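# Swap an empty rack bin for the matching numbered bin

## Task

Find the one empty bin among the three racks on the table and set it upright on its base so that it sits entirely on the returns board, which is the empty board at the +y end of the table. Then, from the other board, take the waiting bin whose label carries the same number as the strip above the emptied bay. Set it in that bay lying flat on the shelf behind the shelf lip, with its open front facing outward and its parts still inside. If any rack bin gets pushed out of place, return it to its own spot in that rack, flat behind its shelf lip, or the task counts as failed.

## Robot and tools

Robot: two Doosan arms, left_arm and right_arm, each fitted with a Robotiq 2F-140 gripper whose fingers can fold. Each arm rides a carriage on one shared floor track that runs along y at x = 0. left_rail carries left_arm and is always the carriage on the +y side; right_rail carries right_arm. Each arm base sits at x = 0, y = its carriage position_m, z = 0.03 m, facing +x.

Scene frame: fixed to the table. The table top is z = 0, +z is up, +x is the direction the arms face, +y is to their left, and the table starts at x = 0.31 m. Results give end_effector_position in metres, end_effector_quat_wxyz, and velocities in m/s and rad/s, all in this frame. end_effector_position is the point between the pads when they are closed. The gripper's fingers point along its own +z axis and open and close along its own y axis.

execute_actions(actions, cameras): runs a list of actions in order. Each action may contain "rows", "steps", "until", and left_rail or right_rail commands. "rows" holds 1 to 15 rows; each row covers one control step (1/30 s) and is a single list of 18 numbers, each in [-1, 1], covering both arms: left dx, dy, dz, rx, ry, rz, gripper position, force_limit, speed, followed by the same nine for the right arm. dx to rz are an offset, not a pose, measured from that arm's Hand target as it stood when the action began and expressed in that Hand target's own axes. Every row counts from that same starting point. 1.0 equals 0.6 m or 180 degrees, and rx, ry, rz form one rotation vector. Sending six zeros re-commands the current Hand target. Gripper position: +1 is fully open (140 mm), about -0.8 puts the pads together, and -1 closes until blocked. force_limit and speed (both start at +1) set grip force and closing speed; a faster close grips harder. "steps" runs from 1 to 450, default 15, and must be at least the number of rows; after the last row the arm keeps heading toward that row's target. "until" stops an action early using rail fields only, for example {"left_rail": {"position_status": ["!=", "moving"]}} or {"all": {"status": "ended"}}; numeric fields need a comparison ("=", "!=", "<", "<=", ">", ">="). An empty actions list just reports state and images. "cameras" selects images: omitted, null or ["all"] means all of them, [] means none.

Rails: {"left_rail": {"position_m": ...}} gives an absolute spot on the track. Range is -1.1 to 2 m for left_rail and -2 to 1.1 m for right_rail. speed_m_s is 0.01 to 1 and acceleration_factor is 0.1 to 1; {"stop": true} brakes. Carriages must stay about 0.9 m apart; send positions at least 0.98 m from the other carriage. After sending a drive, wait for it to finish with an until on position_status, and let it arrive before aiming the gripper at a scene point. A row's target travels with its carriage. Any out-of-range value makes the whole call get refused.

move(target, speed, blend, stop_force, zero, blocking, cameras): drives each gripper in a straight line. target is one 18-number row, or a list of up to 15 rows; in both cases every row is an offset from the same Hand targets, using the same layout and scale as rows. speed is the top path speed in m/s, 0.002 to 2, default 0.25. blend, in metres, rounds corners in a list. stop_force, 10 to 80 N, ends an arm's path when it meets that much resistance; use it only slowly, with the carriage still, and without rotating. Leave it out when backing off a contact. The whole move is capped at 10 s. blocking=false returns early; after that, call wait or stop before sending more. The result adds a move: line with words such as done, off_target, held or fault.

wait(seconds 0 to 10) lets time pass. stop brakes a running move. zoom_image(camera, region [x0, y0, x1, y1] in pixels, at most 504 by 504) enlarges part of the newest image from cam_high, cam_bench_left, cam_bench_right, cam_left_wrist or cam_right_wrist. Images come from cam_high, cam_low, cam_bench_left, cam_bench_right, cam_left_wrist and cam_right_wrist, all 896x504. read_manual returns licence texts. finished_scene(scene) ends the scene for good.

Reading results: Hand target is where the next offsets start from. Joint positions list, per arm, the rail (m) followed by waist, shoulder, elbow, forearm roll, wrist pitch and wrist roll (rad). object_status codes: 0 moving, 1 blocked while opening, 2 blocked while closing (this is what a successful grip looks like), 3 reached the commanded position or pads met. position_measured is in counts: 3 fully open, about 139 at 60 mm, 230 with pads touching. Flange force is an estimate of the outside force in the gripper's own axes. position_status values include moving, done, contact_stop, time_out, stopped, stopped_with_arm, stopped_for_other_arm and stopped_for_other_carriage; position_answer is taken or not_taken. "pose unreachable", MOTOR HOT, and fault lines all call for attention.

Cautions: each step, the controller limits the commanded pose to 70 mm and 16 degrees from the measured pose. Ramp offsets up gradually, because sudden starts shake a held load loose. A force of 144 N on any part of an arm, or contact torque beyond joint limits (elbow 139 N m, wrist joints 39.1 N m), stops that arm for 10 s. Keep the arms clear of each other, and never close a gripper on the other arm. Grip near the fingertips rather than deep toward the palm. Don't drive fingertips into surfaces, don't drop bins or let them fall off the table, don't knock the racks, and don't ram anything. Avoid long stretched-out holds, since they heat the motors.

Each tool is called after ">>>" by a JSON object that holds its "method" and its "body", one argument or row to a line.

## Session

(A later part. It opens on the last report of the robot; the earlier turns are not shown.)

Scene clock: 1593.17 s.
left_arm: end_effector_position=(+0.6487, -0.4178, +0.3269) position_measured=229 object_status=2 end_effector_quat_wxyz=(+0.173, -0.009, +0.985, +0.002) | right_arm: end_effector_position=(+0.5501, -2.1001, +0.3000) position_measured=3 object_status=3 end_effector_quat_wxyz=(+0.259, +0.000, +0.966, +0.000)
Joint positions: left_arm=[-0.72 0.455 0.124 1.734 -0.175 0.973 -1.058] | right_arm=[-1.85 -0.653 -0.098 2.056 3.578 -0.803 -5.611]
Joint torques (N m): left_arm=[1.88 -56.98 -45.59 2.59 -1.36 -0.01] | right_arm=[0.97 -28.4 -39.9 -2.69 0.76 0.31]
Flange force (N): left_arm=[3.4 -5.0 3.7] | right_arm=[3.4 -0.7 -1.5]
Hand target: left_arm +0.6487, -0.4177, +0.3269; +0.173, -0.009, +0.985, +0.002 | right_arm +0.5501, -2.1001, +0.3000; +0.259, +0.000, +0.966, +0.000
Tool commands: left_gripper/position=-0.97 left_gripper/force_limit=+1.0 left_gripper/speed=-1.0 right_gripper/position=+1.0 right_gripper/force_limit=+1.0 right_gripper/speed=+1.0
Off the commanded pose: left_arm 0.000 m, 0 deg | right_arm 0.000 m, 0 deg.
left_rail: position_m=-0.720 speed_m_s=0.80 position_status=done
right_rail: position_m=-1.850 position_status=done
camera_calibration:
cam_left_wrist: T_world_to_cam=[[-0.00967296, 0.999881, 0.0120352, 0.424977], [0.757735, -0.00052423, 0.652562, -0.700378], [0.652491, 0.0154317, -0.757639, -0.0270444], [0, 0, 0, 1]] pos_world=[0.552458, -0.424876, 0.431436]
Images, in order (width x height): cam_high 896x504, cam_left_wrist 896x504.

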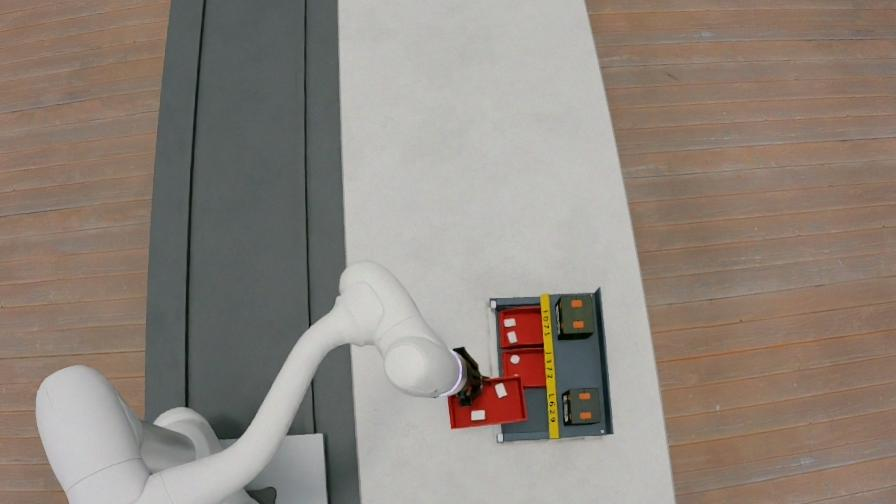

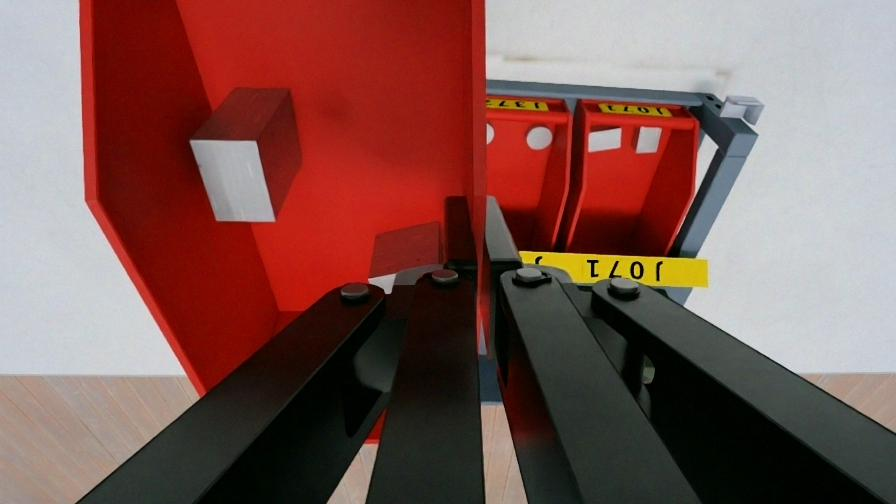

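>>> {"method": "move", "body": {
  "target": [-0.05795,-0.01905,0.21069,0.00561,0.0444,0.01955,-0.97,1,-1,0,0,0,0,0,0,1,1,1],
  "speed": 0.1,
  "cameras": ["cam_left_wrist","cam_high","cam_low","cam_bench_right"]
}}

>>> {"method": "zoom_image", "body": {
  "camera": "cam_low",
  "region": [150, 100, 550, 400]
}}

Scene clock: 1650.07 s.
left_arm: end_effector_position=(+0.7246, -0.4278, +0.2200) position_measured=229 object_status=2 end_effector_quat_wxyz=(+0.104, +0.023, +0.994, -0.002) | right_arm: end_effector_position=(+0.5501, -2.1001, +0.3000) position_measured=3 object_status=3 end_effector_quat_wxyz=(+0.259, +0.000, +0.966, +0.000)
Joint positions: left_arm=[-0.72 0.375 0.338 1.642 -0.102 0.974 -1.101] | right_arm=[-1.85 -0.653 -0.098 2.056 3.578 -0.803 -5.611]
Joint torques (N m): left_arm=[2.64 -76.08 -43.05 2.76 -0.85 -0.03] | right_arm=[1.22 -27.85 -39.67 -2.69 0.71 0.32]
Flange force (N): left_arm=[3.8 -5.4 2.9] | right_arm=[3.4 -0.8 -2.7]
Hand target: left_arm +0.7246, -0.4278, +0.2199; +0.104, +0.023, +0.994, -0.002 | right_arm +0.5501, -2.1001, +0.3000; +0.259, +0.000, +0.966, +0.000
Off the commanded pose: left_arm 0.000 m, 0 deg | right_arm 0.000 m, 0 deg.
left_rail: position_m=-0.720 speed_m_s=0.80 position_status=done
right_rail: position_m=-1.850 position_status=done
move: done
camera_calibration:
cam_left_wrist: T_world_to_cam=[[0.0556904, 0.998391, 0.0106408, 0.389336], [0.839456, -0.0525896, 0.540878, -0.745144], [0.540567, -0.0211892, -0.841034, -0.0737172], [0, 0, 0, 1]] pos_world=[0.643682, -0.429459, 0.33689]
Images, in order (width x height): cam_high 896x504, cam_low 896x504, cam_bench_right 896x504, cam_left_wrist 896x504.

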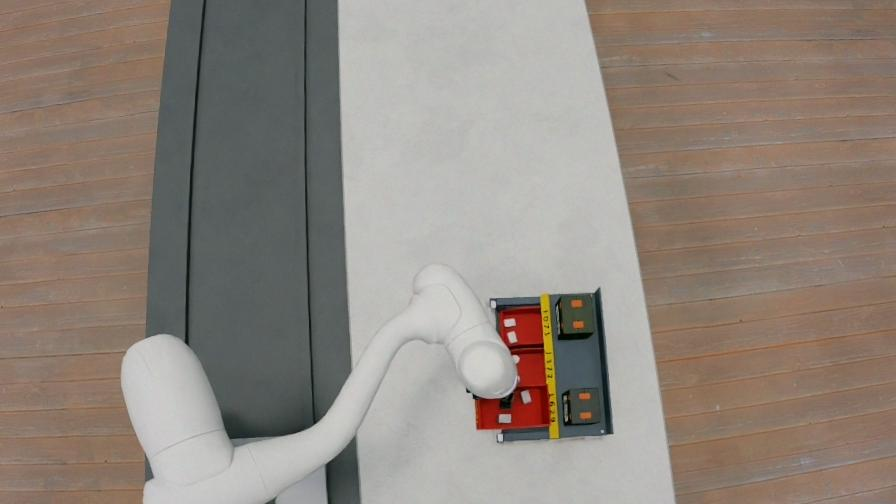

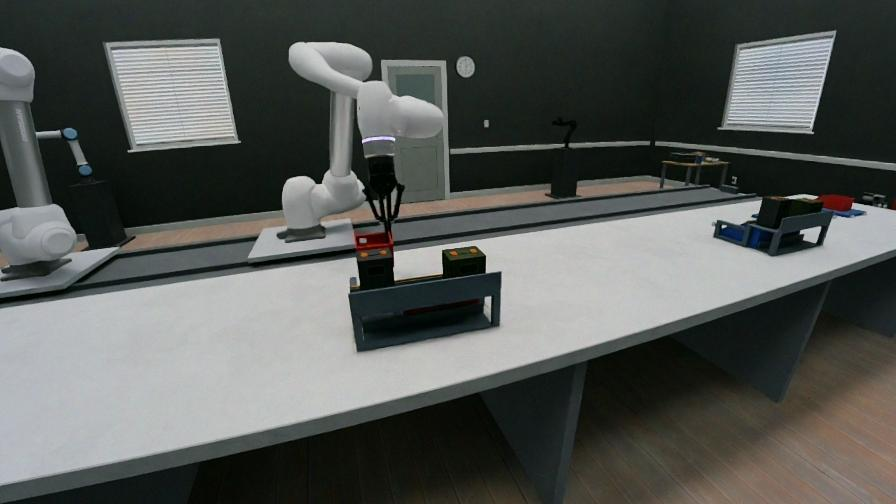

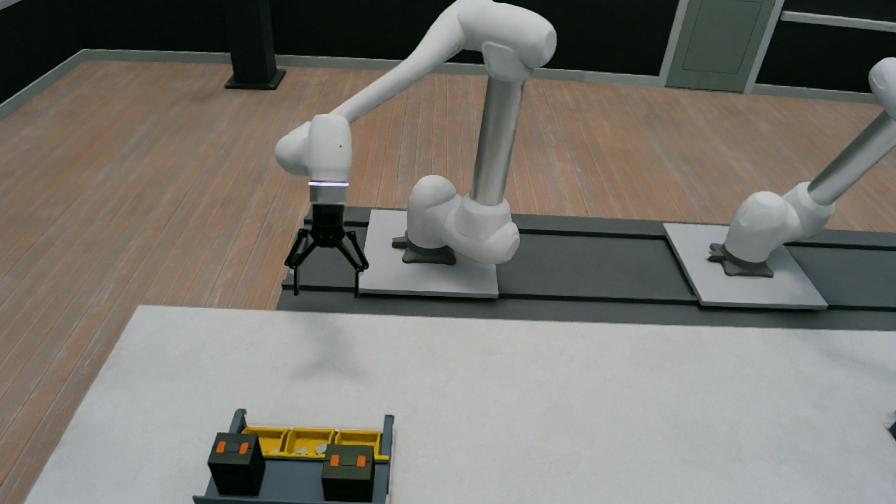

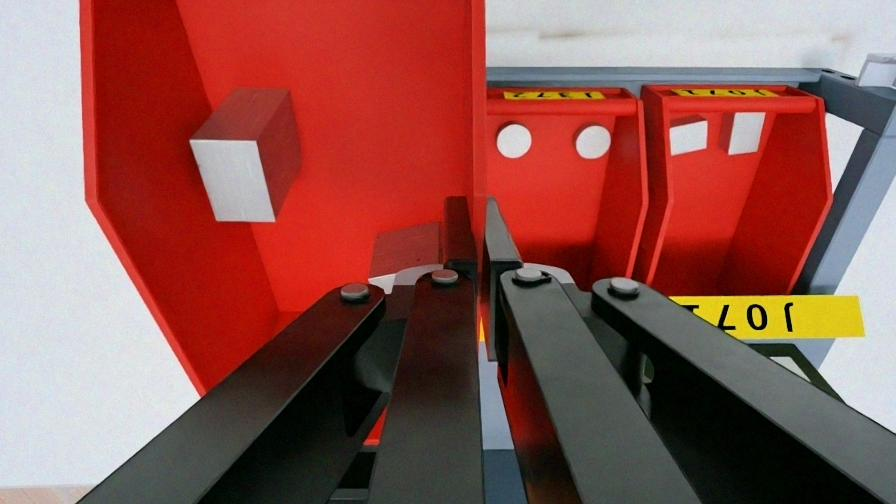

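Scaled by 1.260 from the camera's 896x504 image, which has a finer 1280x720 frame.

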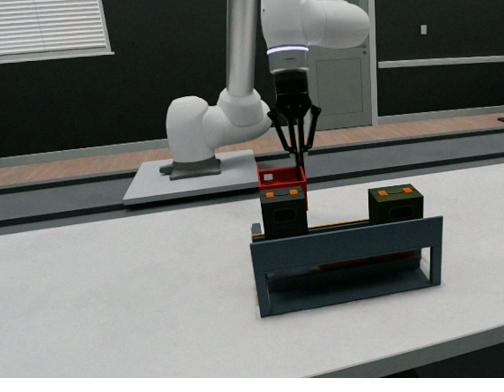

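>>> {"method": "zoom_image", "body": {
  "camera": "cam_high",
  "region": [440, 270, 640, 450]
}}

Scaled by 2.520 from the camera's 896x504 image, which has a finer 1280x720 frame.

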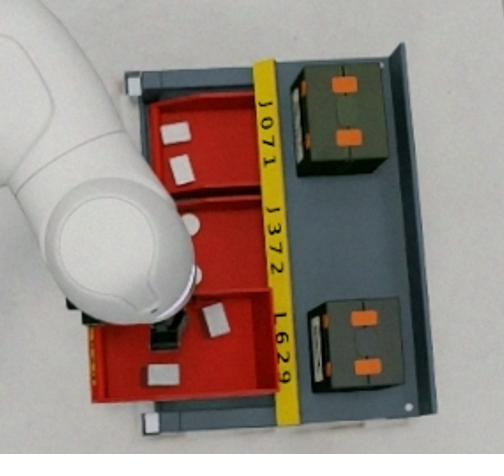

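>>> {"method": "move", "body": {
  "target": [0.03119,0,0.14672,0,0,0,-0.97,1,-1,0,0,0,0,0,0,1,1,1],
  "speed": 0.06,
  "stop_force": 12,
  "cameras": ["cam_left_wrist","cam_high"]
}}

>>> {"method": "zoom_image", "body": {
  "camera": "cam_high",
  "region": [440, 270, 640, 450]
}}

>>> {"method": "zoom_image", "body": {
  "camera": "cam_left_wrist",
  "region": [400, 20, 800, 320]
}}

Scene clock: 1677.80 s.
left_arm: end_effector_position=(+0.7246, -0.4278, +0.1299) position_measured=229 object_status=2 end_effector_quat_wxyz=(+0.104, +0.023, +0.994, -0.002) | right_arm: end_effector_position=(+0.5501, -2.1001, +0.3000) position_measured=3 object_status=3 end_effector_quat_wxyz=(+0.259, +0.000, +0.966, +0.000)
Joint positions: left_arm=[-0.72 0.375 0.406 1.725 -0.115 0.823 -1.079] | right_arm=[-1.85 -0.653 -0.098 2.056 3.578 -0.803 -5.611]
Joint torques (N m): left_arm=[1.9 -79.74 -39.59 2.52 -0.79 -0.06] | right_arm=[0.65 -27.72 -39.71 -2.71 0.73 0.38]
Flange force (N): left_arm=[3.5 -4.4 1.9] | right_arm=[3.4 -0.3 -2.4]
Hand target: left_arm +0.7246, -0.4278, +0.1299; +0.104, +0.023, +0.994, -0.002 | right_arm +0.5501, -2.1001, +0.3000; +0.259, +0.000, +0.966, +0.000
Off the commanded pose: left_arm 0.000 m, 0 deg | right_arm 0.000 m, 0 deg.
left_rail: position_m=-0.720 speed_m_s=0.80 position_status=done
right_rail: position_m=-1.850 position_status=done
move: done
camera_calibration:
cam_left_wrist: T_world_to_cam=[[0.0556942, 0.998391, 0.0106367, 0.390299], [0.839501, -0.0525923, 0.540807, -0.69634], [0.540496, -0.0211903, -0.84108, -0.149383], [0, 0, 0, 1]] pos_world=[0.643582, -0.429458, 0.246791]
Images, in order (width x height): cam_high 896x504, cam_left_wrist 896x504.

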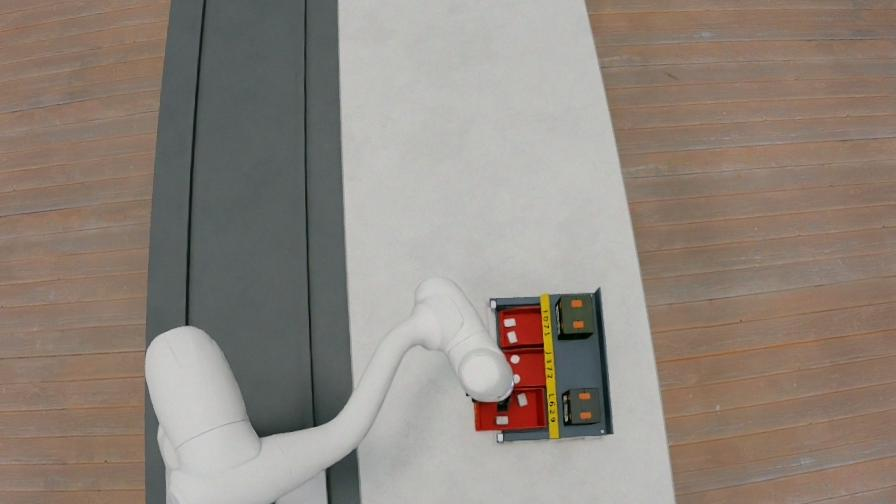

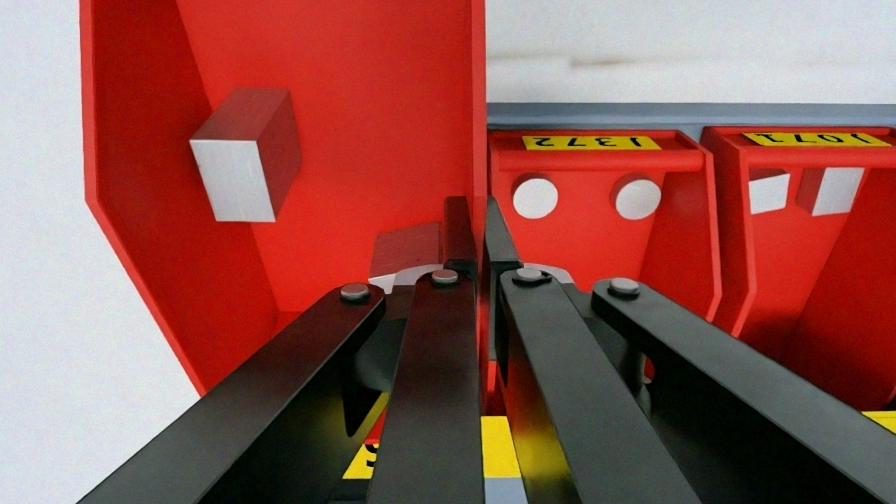

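Scaled by 2.520 from the camera's 896x504 image, which has a finer 1280x720 frame.

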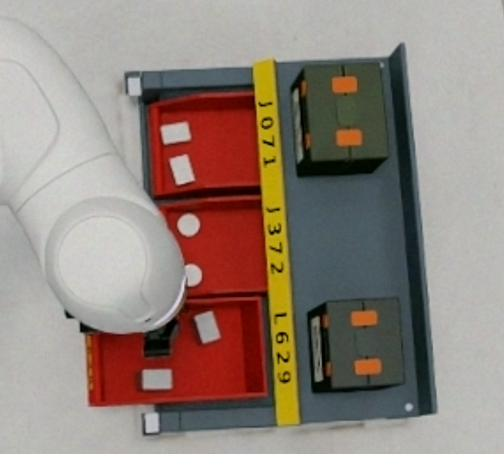

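Scaled by 1.260 from the camera's 896x504 image, which has a finer 1280x720 frame.

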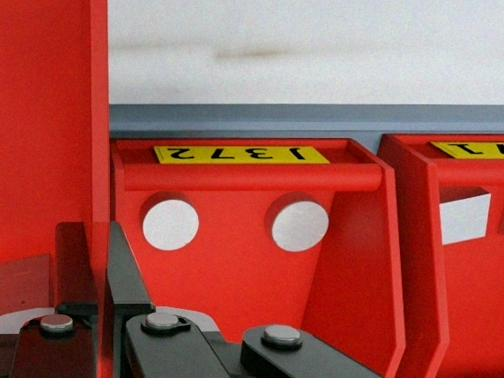

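>>> {"method": "zoom_image", "body": {
  "camera": "cam_left_wrist",
  "region": [430, 100, 580, 290]
}}

Scaled by 2.653 from the camera's 896x504 image, which has a finer 1280x720 frame.

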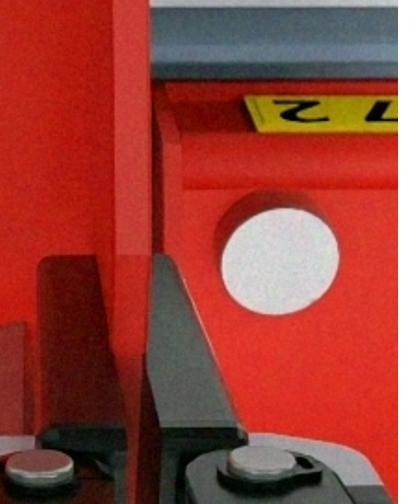

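>>> {"method": "move", "body": {
  "target": [0.0123,-0.00167,0.05787,0,0,0,-0.97,1,-1,0,0,0,0,0,0,1,1,1],
  "speed": 0.04,
  "stop_force": 12,
  "cameras": ["cam_left_wrist","cam_high"]
}}

>>> {"method": "zoom_image", "body": {
  "camera": "cam_high",
  "region": [440, 270, 640, 450]
}}

>>> {"method": "zoom_image", "body": {
  "camera": "cam_left_wrist",
  "region": [430, 70, 680, 320]
}}

Scene clock: 1812.40 s.
left_arm: end_effector_position=(+0.7245, -0.4288, +0.0944) position_measured=229 object_status=2 end_effector_quat_wxyz=(+0.104, +0.023, +0.994, -0.002) | right_arm: end_effector_position=(+0.5501, -2.1001, +0.3000) position_measured=3 object_status=3 end_effector_quat_wxyz=(+0.259, +0.000, +0.966, +0.000)
Joint positions: left_arm=[-0.72 0.374 0.437 1.752 -0.122 0.765 -1.071] | right_arm=[-1.85 -0.653 -0.098 2.056 3.578 -0.803 -5.611]
Joint torques (N m): left_arm=[2.04 -81.5 -37.89 2.33 -0.83 -0.05] | right_arm=[1.02 -27.59 -39.64 -2.74 0.75 0.41]
Flange force (N): left_arm=[2.8 -3.9 1.7] | right_arm=[4.0 -0.7 -2.7]
Hand target: left_arm +0.7245, -0.4288, +0.0944; +0.104, +0.023, +0.994, -0.002 | right_arm +0.5501, -2.1001, +0.3000; +0.259, +0.000, +0.966, +0.000
Off the commanded pose: left_arm 0.000 m, 0 deg | right_arm 0.000 m, 0 deg.
left_rail: position_m=-0.720 speed_m_s=0.80 position_status=done
right_rail: position_m=-1.850 position_status=done
move: done
camera_calibration:
cam_left_wrist: T_world_to_cam=[[0.0556942, 0.998391, 0.0106367, 0.391679], [0.839501, -0.0525923, 0.540807, -0.677164], [0.540496, -0.0211903, -0.84108, -0.179125], [0, 0, 0, 1]] pos_world=[0.643482, -0.430458, 0.211391]
Images, in order (width x height): cam_high 896x504, cam_left_wrist 896x504.

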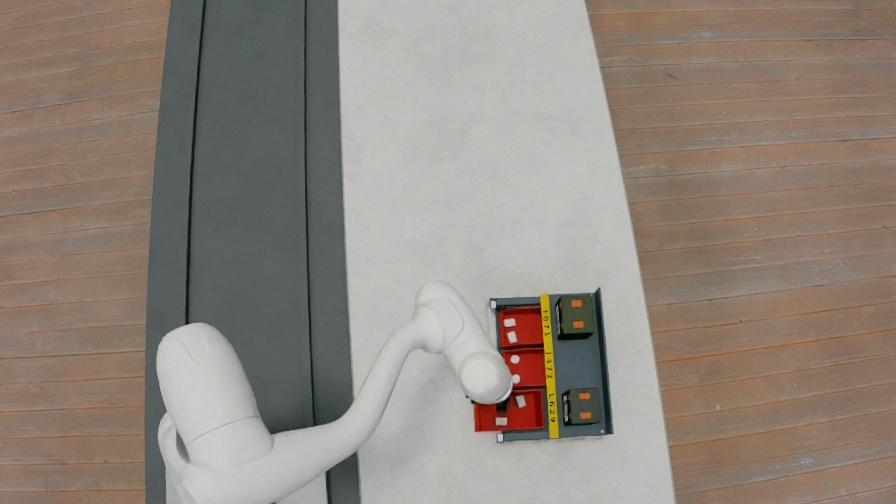

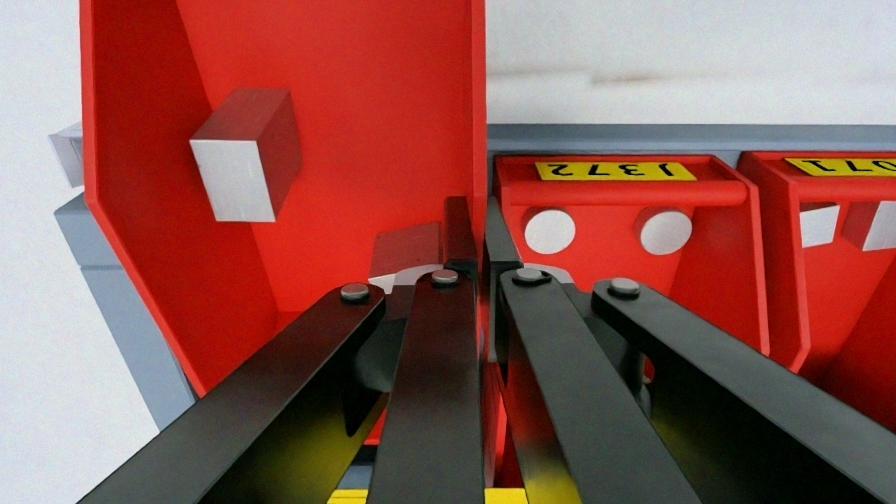

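Scaled by 2.520 from the camera's 896x504 image, which has a finer 1280x720 frame.

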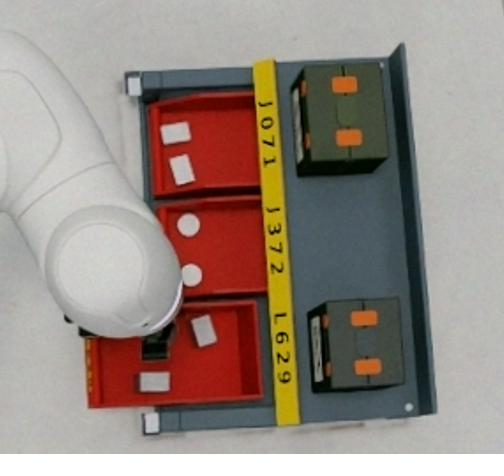

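Scaled by 2.016 from the camera's 896x504 image, which has a finer 1280x720 frame.

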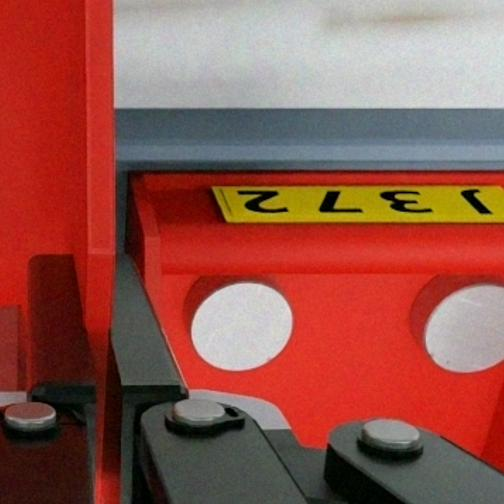

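>>> {"method": "move", "body": {
  "target": [-0.08793,0,0.0272,0,0,0,-0.97,1,-1,0,0,0,0,0,0,1,1,1],
  "speed": 0.03,
  "stop_force": 12,
  "cameras": ["cam_left_wrist","cam_high"]
}}

>>> {"method": "zoom_image", "body": {
  "camera": "cam_high",
  "region": [440, 270, 640, 450]
}}

>>> {"method": "zoom_image", "body": {
  "camera": "cam_left_wrist",
  "region": [430, 70, 680, 320]
}}

Scene clock: 1867.97 s.
left_arm: end_effector_position=(+0.7794, -0.4313, +0.0894) position_measured=229 object_status=2 end_effector_quat_wxyz=(+0.104, +0.023, +0.994, -0.002) | right_arm: end_effector_position=(+0.5501, -2.1001, +0.3000) position_measured=3 object_status=3 end_effector_quat_wxyz=(+0.259, +0.000, +0.966, +0.000)
Joint positions: left_arm=[-0.72 0.345 0.508 1.649 -0.11 0.794 -1.11] | right_arm=[-1.85 -0.653 -0.098 2.056 3.578 -0.803 -5.611]
Joint torques (N m): left_arm=[2.16 -88.98 -38.82 2.48 -0.82 -0.05] | right_arm=[1.17 -27.9 -40 -2.66 0.76 0.29]
Flange force (N): left_arm=[3.2 -4.6 1.7] | right_arm=[4.1 -0.5 -2.4]
Hand target: left_arm +0.7794, -0.4313, +0.0894; +0.104, +0.023, +0.994, -0.002 | right_arm +0.5501, -2.1001, +0.3000; +0.259, +0.000, +0.966, +0.000
Off the commanded pose: left_arm 0.000 m, 0 deg | right_arm 0.000 m, 0 deg.
left_rail: position_m=-0.720 speed_m_s=0.80 position_status=done
right_rail: position_m=-1.850 position_status=done
move: done
camera_calibration:
cam_left_wrist: T_world_to_cam=[[0.0556942, 0.998391, 0.0106367, 0.391166], [0.839501, -0.0525923, 0.540807, -0.72071], [0.540496, -0.0211903, -0.84108, -0.213194], [0, 0, 0, 1]] pos_world=[0.698482, -0.432958, 0.206291]
Images, in order (width x height): cam_high 896x504, cam_left_wrist 896x504.

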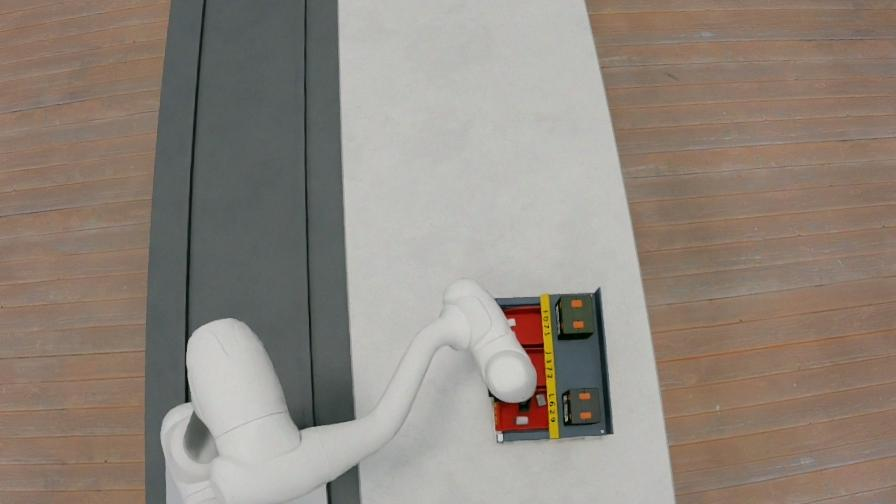

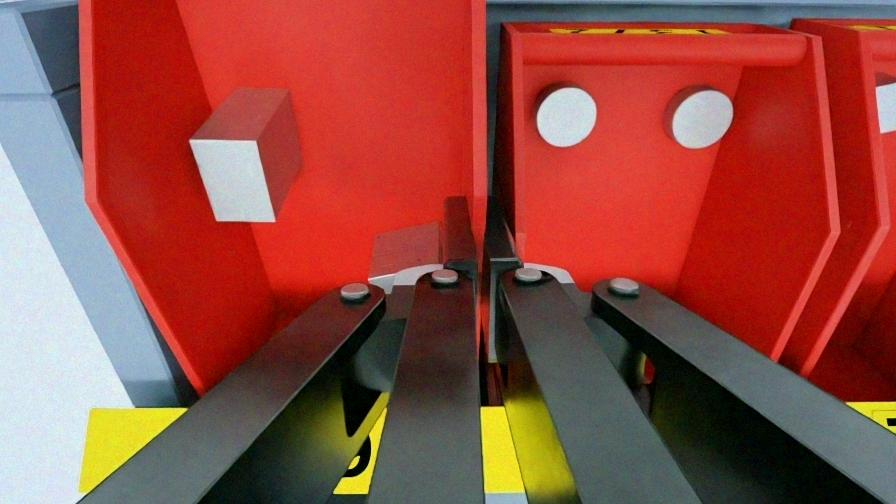

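Scaled by 2.520 from the camera's 896x504 image, which has a finer 1280x720 frame.

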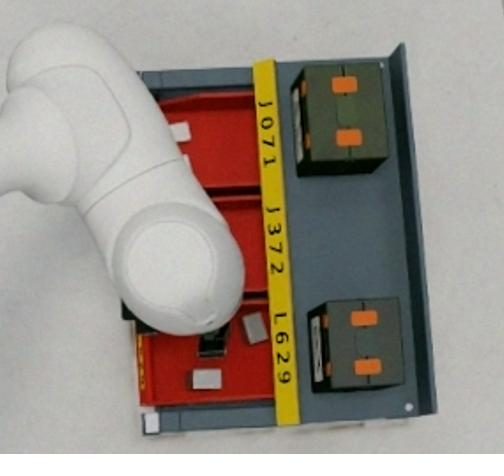

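Scaled by 2.016 from the camera's 896x504 image, which has a finer 1280x720 frame.

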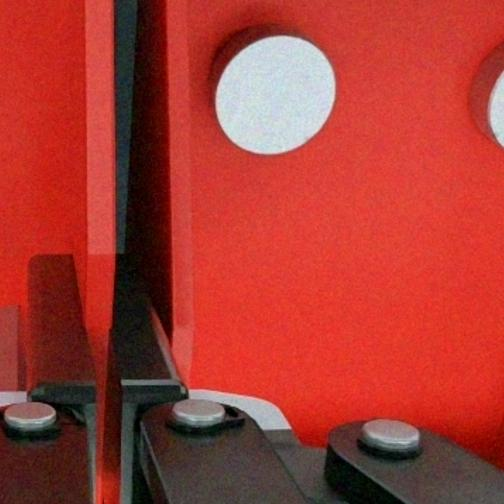

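>>> {"method": "zoom_image", "body": {
  "camera": "cam_left_wrist",
  "region": [0, 60, 260, 420]
}}

Scaled by 1.400 from the camera's 896x504 image, which has a finer 1280x720 frame.

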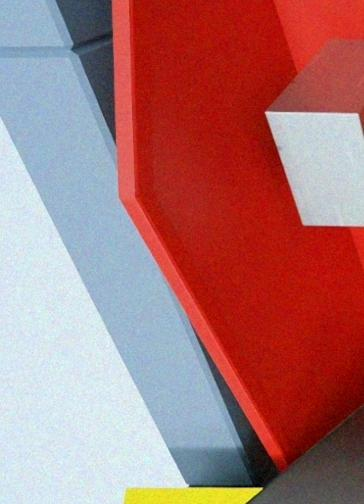

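>>> {"method": "move", "body": {
  "target": [-0.0468,0,0.01233,0,0,0,-0.97,1,-1,0,0,0,0,0,0,1,1,1],
  "speed": 0.02,
  "stop_force": 10,
  "cameras": ["cam_left_wrist","cam_high"]
}}

>>> {"method": "zoom_image", "body": {
  "camera": "cam_left_wrist",
  "region": [0, 60, 504, 420]
}}

>>> {"method": "zoom_image", "body": {
  "camera": "cam_high",
  "region": [440, 270, 640, 450]
}}

Scene clock: 1932.67 s.
left_arm: end_effector_position=(+0.8084, -0.4326, +0.0880) position_measured=229 object_status=2 end_effector_quat_wxyz=(+0.104, +0.023, +0.994, -0.002) | right_arm: end_effector_position=(+0.5501, -2.1001, +0.3000) position_measured=3 object_status=3 end_effector_quat_wxyz=(+0.259, +0.000, +0.966, +0.000)
Joint positions: left_arm=[-0.72 0.331 0.546 1.59 -0.105 0.814 -1.13] | right_arm=[-1.85 -0.653 -0.098 2.056 3.578 -0.803 -5.611]
Joint torques (N m): left_arm=[1.78 -92.67 -39.58 2.49 -0.83 -0.03] | right_arm=[0.76 -27.67 -39.68 -2.69 0.77 0.24]
Flange force (N): left_arm=[4.5 -3.9 1.3] | right_arm=[3.1 0.2 -2.5]
Hand target: left_arm +0.8084, -0.4326, +0.0880; +0.104, +0.023, +0.994, -0.002 | right_arm +0.5501, -2.1001, +0.3000; +0.259, +0.000, +0.966, +0.000
Off the commanded pose: left_arm 0.000 m, 0 deg | right_arm 0.000 m, 0 deg.
left_rail: position_m=-0.720 speed_m_s=0.80 position_status=done
right_rail: position_m=-1.850 position_status=done
move: done
camera_calibration:
cam_left_wrist: T_world_to_cam=[[0.0556942, 0.998391, 0.0106367, 0.39087], [0.839501, -0.0525923, 0.540807, -0.744283], [0.540496, -0.0211903, -0.84108, -0.23002], [0, 0, 0, 1]] pos_world=[0.727382, -0.434258, 0.204891]
Images, in order (width x height): cam_high 896x504, cam_left_wrist 896x504.

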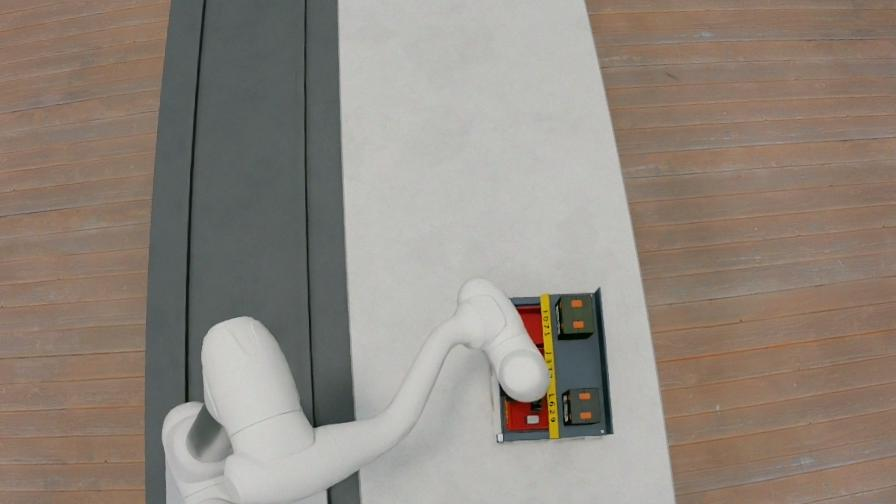

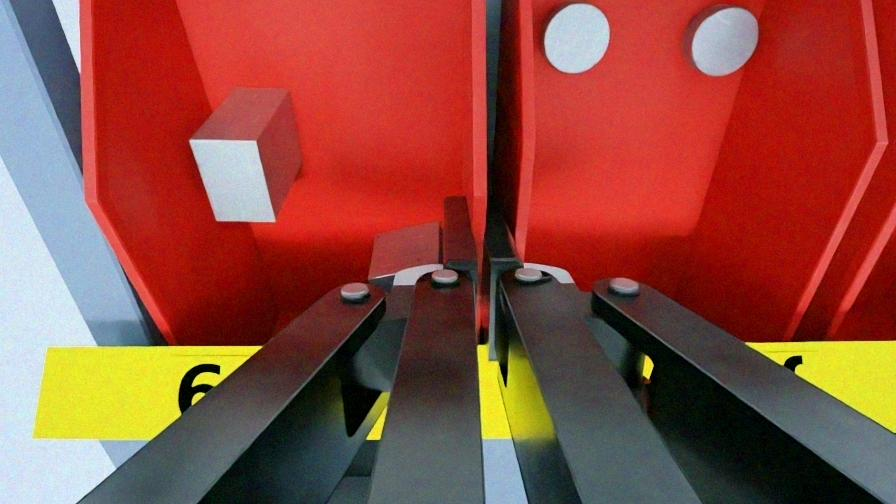

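Scaled by 1.000.

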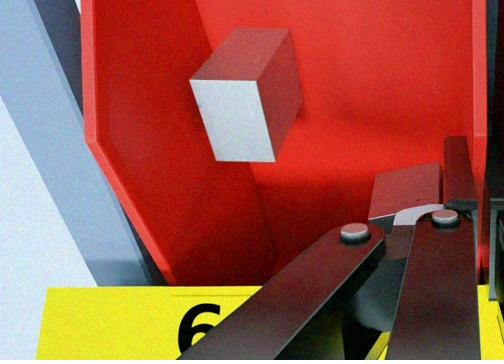

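Scaled by 2.520 from the camera's 896x504 image, which has a finer 1280x720 frame.

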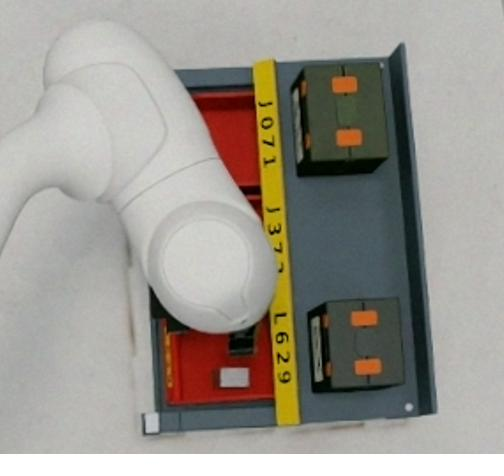

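>>> {"method": "move", "body": {
  "target": [0.01507,-0.0002,0.0164,0,-0.0444,0,-0.97,1,-1,0,0,0,0,0,0,1,1,1],
  "speed": 0.03,
  "cameras": ["cam_left_wrist","cam_high"]
}}

>>> {"method": "zoom_image", "body": {
  "camera": "cam_left_wrist",
  "region": [0, 60, 504, 420]
}}

>>> {"method": "zoom_image", "body": {
  "camera": "cam_high",
  "region": [440, 270, 640, 450]
}}

Scene clock: 1978.30 s.
left_arm: end_effector_position=(+0.8016, -0.4324, +0.0765) position_measured=229 object_status=2 end_effector_quat_wxyz=(+0.173, +0.023, +0.985, -0.004) | right_arm: end_effector_position=(+0.5501, -2.1001, +0.3000) position_measured=3 object_status=3 end_effector_quat_wxyz=(+0.259, +0.000, +0.966, +0.000)
Joint positions: left_arm=[-0.72 0.356 0.506 1.71 -0.232 0.617 -1] | right_arm=[-1.85 -0.653 -0.098 2.056 3.578 -0.803 -5.611]
Joint torques (N m): left_arm=[1.87 -87.63 -37.8 1.85 -1.25 -0.12] | right_arm=[1.08 -27.85 -39.72 -2.66 0.78 0.3]
Flange force (N): left_arm=[3.3 -4.6 0.8] | right_arm=[3.3 -0.5 -2.7]
Hand target: left_arm +0.8016, -0.4324, +0.0765; +0.173, +0.023, +0.985, -0.004 | right_arm +0.5501, -2.1001, +0.3000; +0.259, +0.000, +0.966, +0.000
Off the commanded pose: left_arm 0.000 m, 0 deg | right_arm 0.000 m, 0 deg.
left_rail: position_m=-0.720 speed_m_s=0.80 position_status=done
right_rail: position_m=-1.850 position_status=done
move: done
camera_calibration:
cam_left_wrist: T_world_to_cam=[[0.0541229, 0.998462, 0.0119945, 0.392368], [0.756216, -0.04883, 0.652498, -0.672545], [0.65208, -0.0262447, -0.757695, -0.334029], [0, 0, 0, 1]] pos_world=[0.705167, -0.433371, 0.181036]
Images, in order (width x height): cam_high 896x504, cam_left_wrist 896x504.

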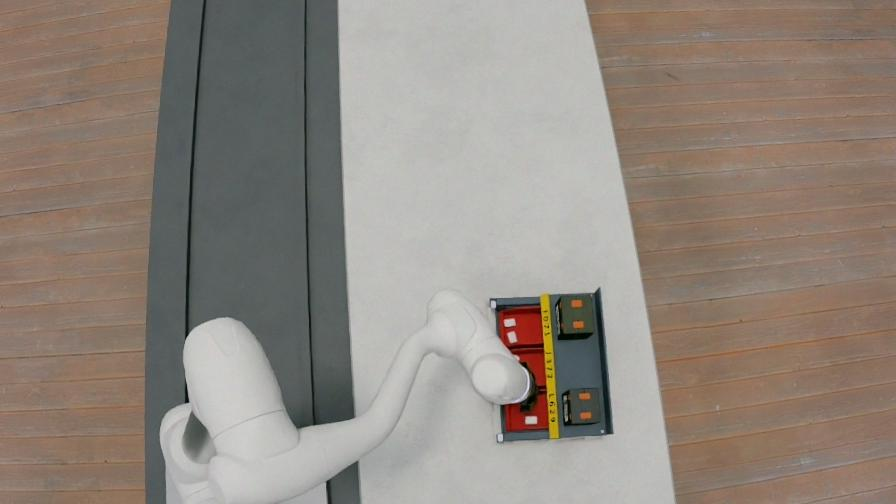

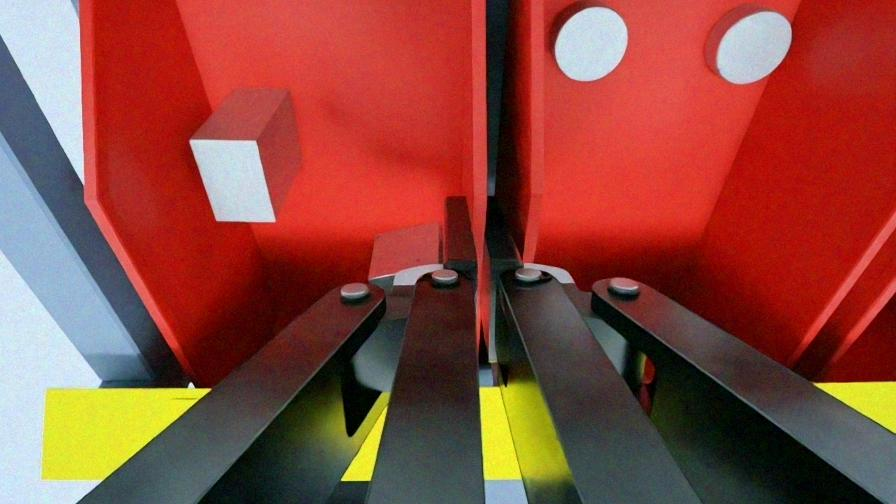

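Scaled by 1.000.

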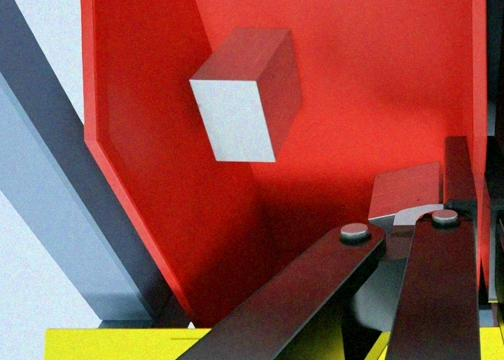

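Scaled by 2.520 from the camera's 896x504 image, which has a finer 1280x720 frame.

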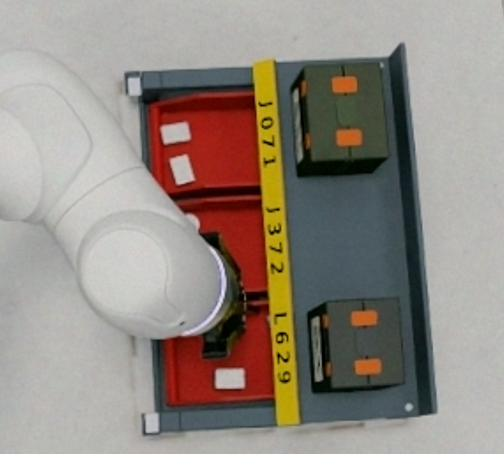

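>>> {"method": "zoom_image", "body": {
  "camera": "cam_left_wrist",
  "region": [440, 110, 600, 290]
}}

>>> {"method": "zoom_image", "body": {
  "camera": "cam_high",
  "region": [484, 360, 564, 450]
}}

Scaled by 2.800 from the camera's 896x504 image, which has a finer 1280x720 frame.

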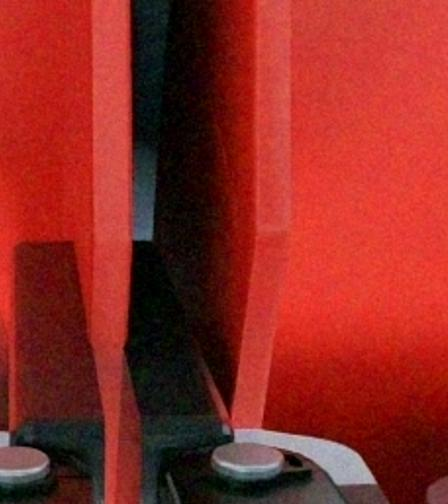

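Scaled by 5.600 from the camera's 896x504 image, which has a finer 1280x720 frame.

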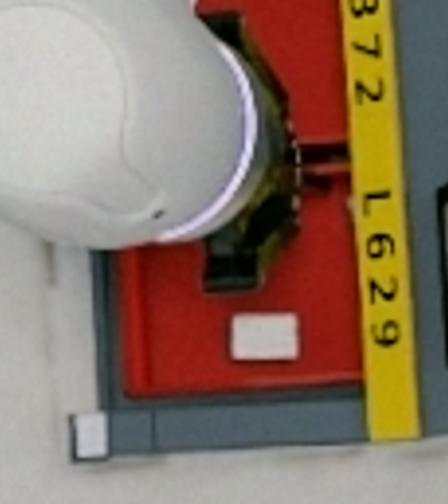

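>>> {"method": "move", "body": {
  "target": [0.0020,0,0.00548,0,0,0,-0.97,1,-1,0,0,0,0,0,0,1,1,1],
  "speed": 0.004,
  "stop_force": 10,
  "cameras": ["cam_left_wrist"]
}}

>>> {"method": "zoom_image", "body": {
  "camera": "cam_left_wrist",
  "region": [440, 110, 600, 290]
}}

Scene clock: 2016.77 s.
left_arm: end_effector_position=(+0.8016, -0.4324, +0.0751) position_measured=229 object_status=2 end_effector_quat_wxyz=(+0.173, +0.023, +0.985, -0.004) | right_arm: end_effector_position=(+0.5501, -2.1001, +0.3000) position_measured=3 object_status=3 end_effector_quat_wxyz=(+0.259, +0.000, +0.966, +0.000)
Joint positions: left_arm=[-0.72 0.356 0.507 1.711 -0.233 0.614 -0.999] | right_arm=[-1.85 -0.653 -0.098 2.056 3.578 -0.803 -5.611]
Joint torques (N m): left_arm=[1.19 -74.78 -33.12 2.29 -2 -0.08] | right_arm=[1.18 -27.77 -39.73 -2.7 0.75 0.31]
Flange force (N): left_arm=[3.3 -6.1 -16.0] | right_arm=[3.7 -0.7 -2.6]
Hand target: left_arm +0.8016, -0.4324, +0.0751; +0.173, +0.023, +0.985, -0.004 (not the last commanded pose) | right_arm +0.5501, -2.1001, +0.3000; +0.259, +0.000, +0.966, +0.000
Off the commanded pose: left_arm 0.002 m, 0 deg | right_arm 0.000 m, 0 deg.
left_rail: position_m=-0.720 speed_m_s=0.80 position_status=done
right_rail: position_m=-1.850 position_status=done
move: contact (left_arm)
camera_calibration:
cam_left_wrist: T_world_to_cam=[[0.0541209, 0.998462, 0.0120015, 0.392385], [0.756124, -0.0488294, 0.652605, -0.671586], [0.652187, -0.026245, -0.757604, -0.335182], [0, 0, 0, 1]] pos_world=[0.705167, -0.433371, 0.179635]
Images, in order (width x height): cam_left_wrist 896x504.

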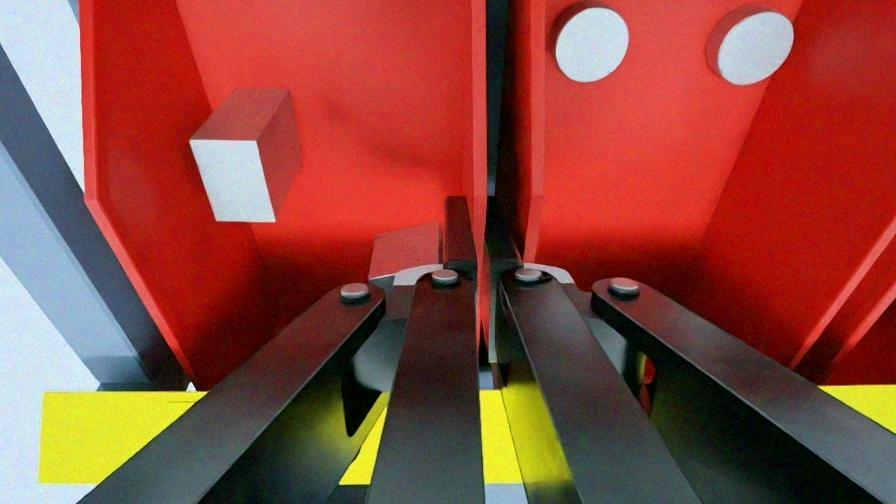

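Scaled by 2.800 from the camera's 896x504 image, which has a finer 1280x720 frame.

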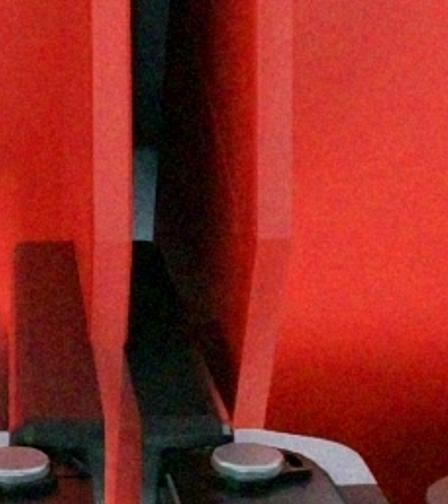

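>>> {"method": "execute_actions", "body": {
  "actions": [
    {"rows":[[0,0,0,0,0,0,-0.72,0.6,-1,0,0,0,0,0,0,1,1,1]],"steps":40}
  ],
  "cameras": ["cam_left_wrist"]
}}

>>> {"method": "zoom_image", "body": {
  "camera": "cam_left_wrist",
  "region": [440, 110, 600, 290]
}}

Scene clock: 2039.63 s.
left_arm: end_effector_position=(+0.8016, -0.4324, +0.0751) position_measured=219 object_status=3 end_effector_quat_wxyz=(+0.173, +0.023, +0.985, -0.004) | right_arm: end_effector_position=(+0.5501, -2.1001, +0.3000) position_measured=3 object_status=3 end_effector_quat_wxyz=(+0.259, +0.000, +0.966, +0.000)
Joint positions: left_arm=[-0.72 0.356 0.507 1.711 -0.233 0.614 -0.999] | right_arm=[-1.85 -0.653 -0.098 2.056 3.578 -0.803 -5.611]
Joint torques (N m): left_arm=[2.23 -83.48 -34.81 2.43 -0.92 0.05] | right_arm=[0.96 -28.45 -39.86 -2.68 0.75 0.34]
Flange force (N): left_arm=[1.0 -4.7 -3.5] | right_arm=[3.2 -1.0 -1.6]
Hand target: left_arm +0.8016, -0.4324, +0.0751; +0.173, +0.023, +0.985, -0.004 | right_arm +0.5501, -2.1001, +0.3000; +0.259, +0.000, +0.966, +0.000
Off the commanded pose: left_arm 0.000 m, 0 deg | right_arm 0.000 m, 0 deg.
left_rail: position_m=-0.720 speed_m_s=0.80 position_status=done
right_rail: position_m=-1.850 position_status=done
camera_calibration:
cam_left_wrist: T_world_to_cam=[[0.0541209, 0.998462, 0.0120015, 0.392385], [0.756124, -0.0488294, 0.652605, -0.671586], [0.652187, -0.026245, -0.757604, -0.335182], [0, 0, 0, 1]] pos_world=[0.705167, -0.433371, 0.179635]
Images, in order (width x height): cam_left_wrist 896x504.

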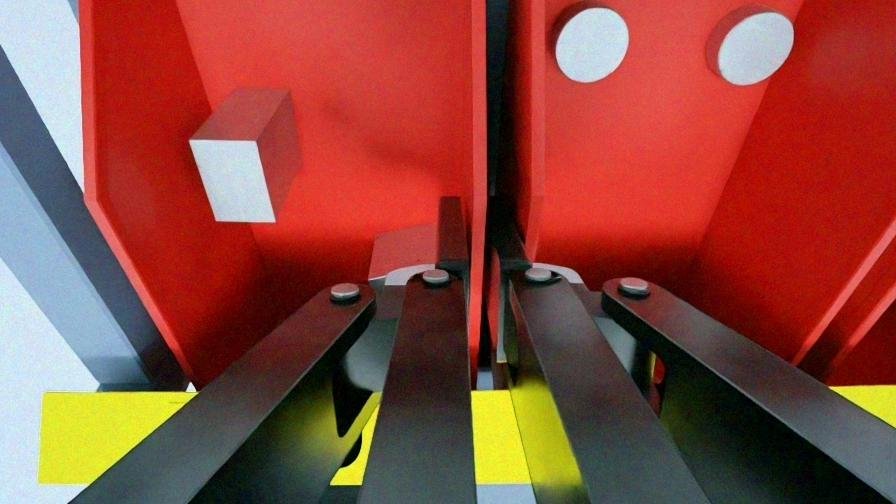

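Scaled by 2.800 from the camera's 896x504 image, which has a finer 1280x720 frame.

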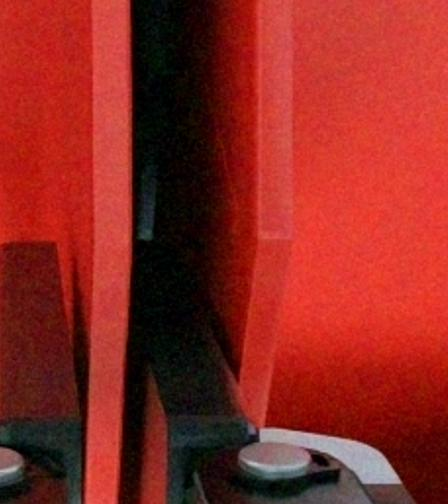

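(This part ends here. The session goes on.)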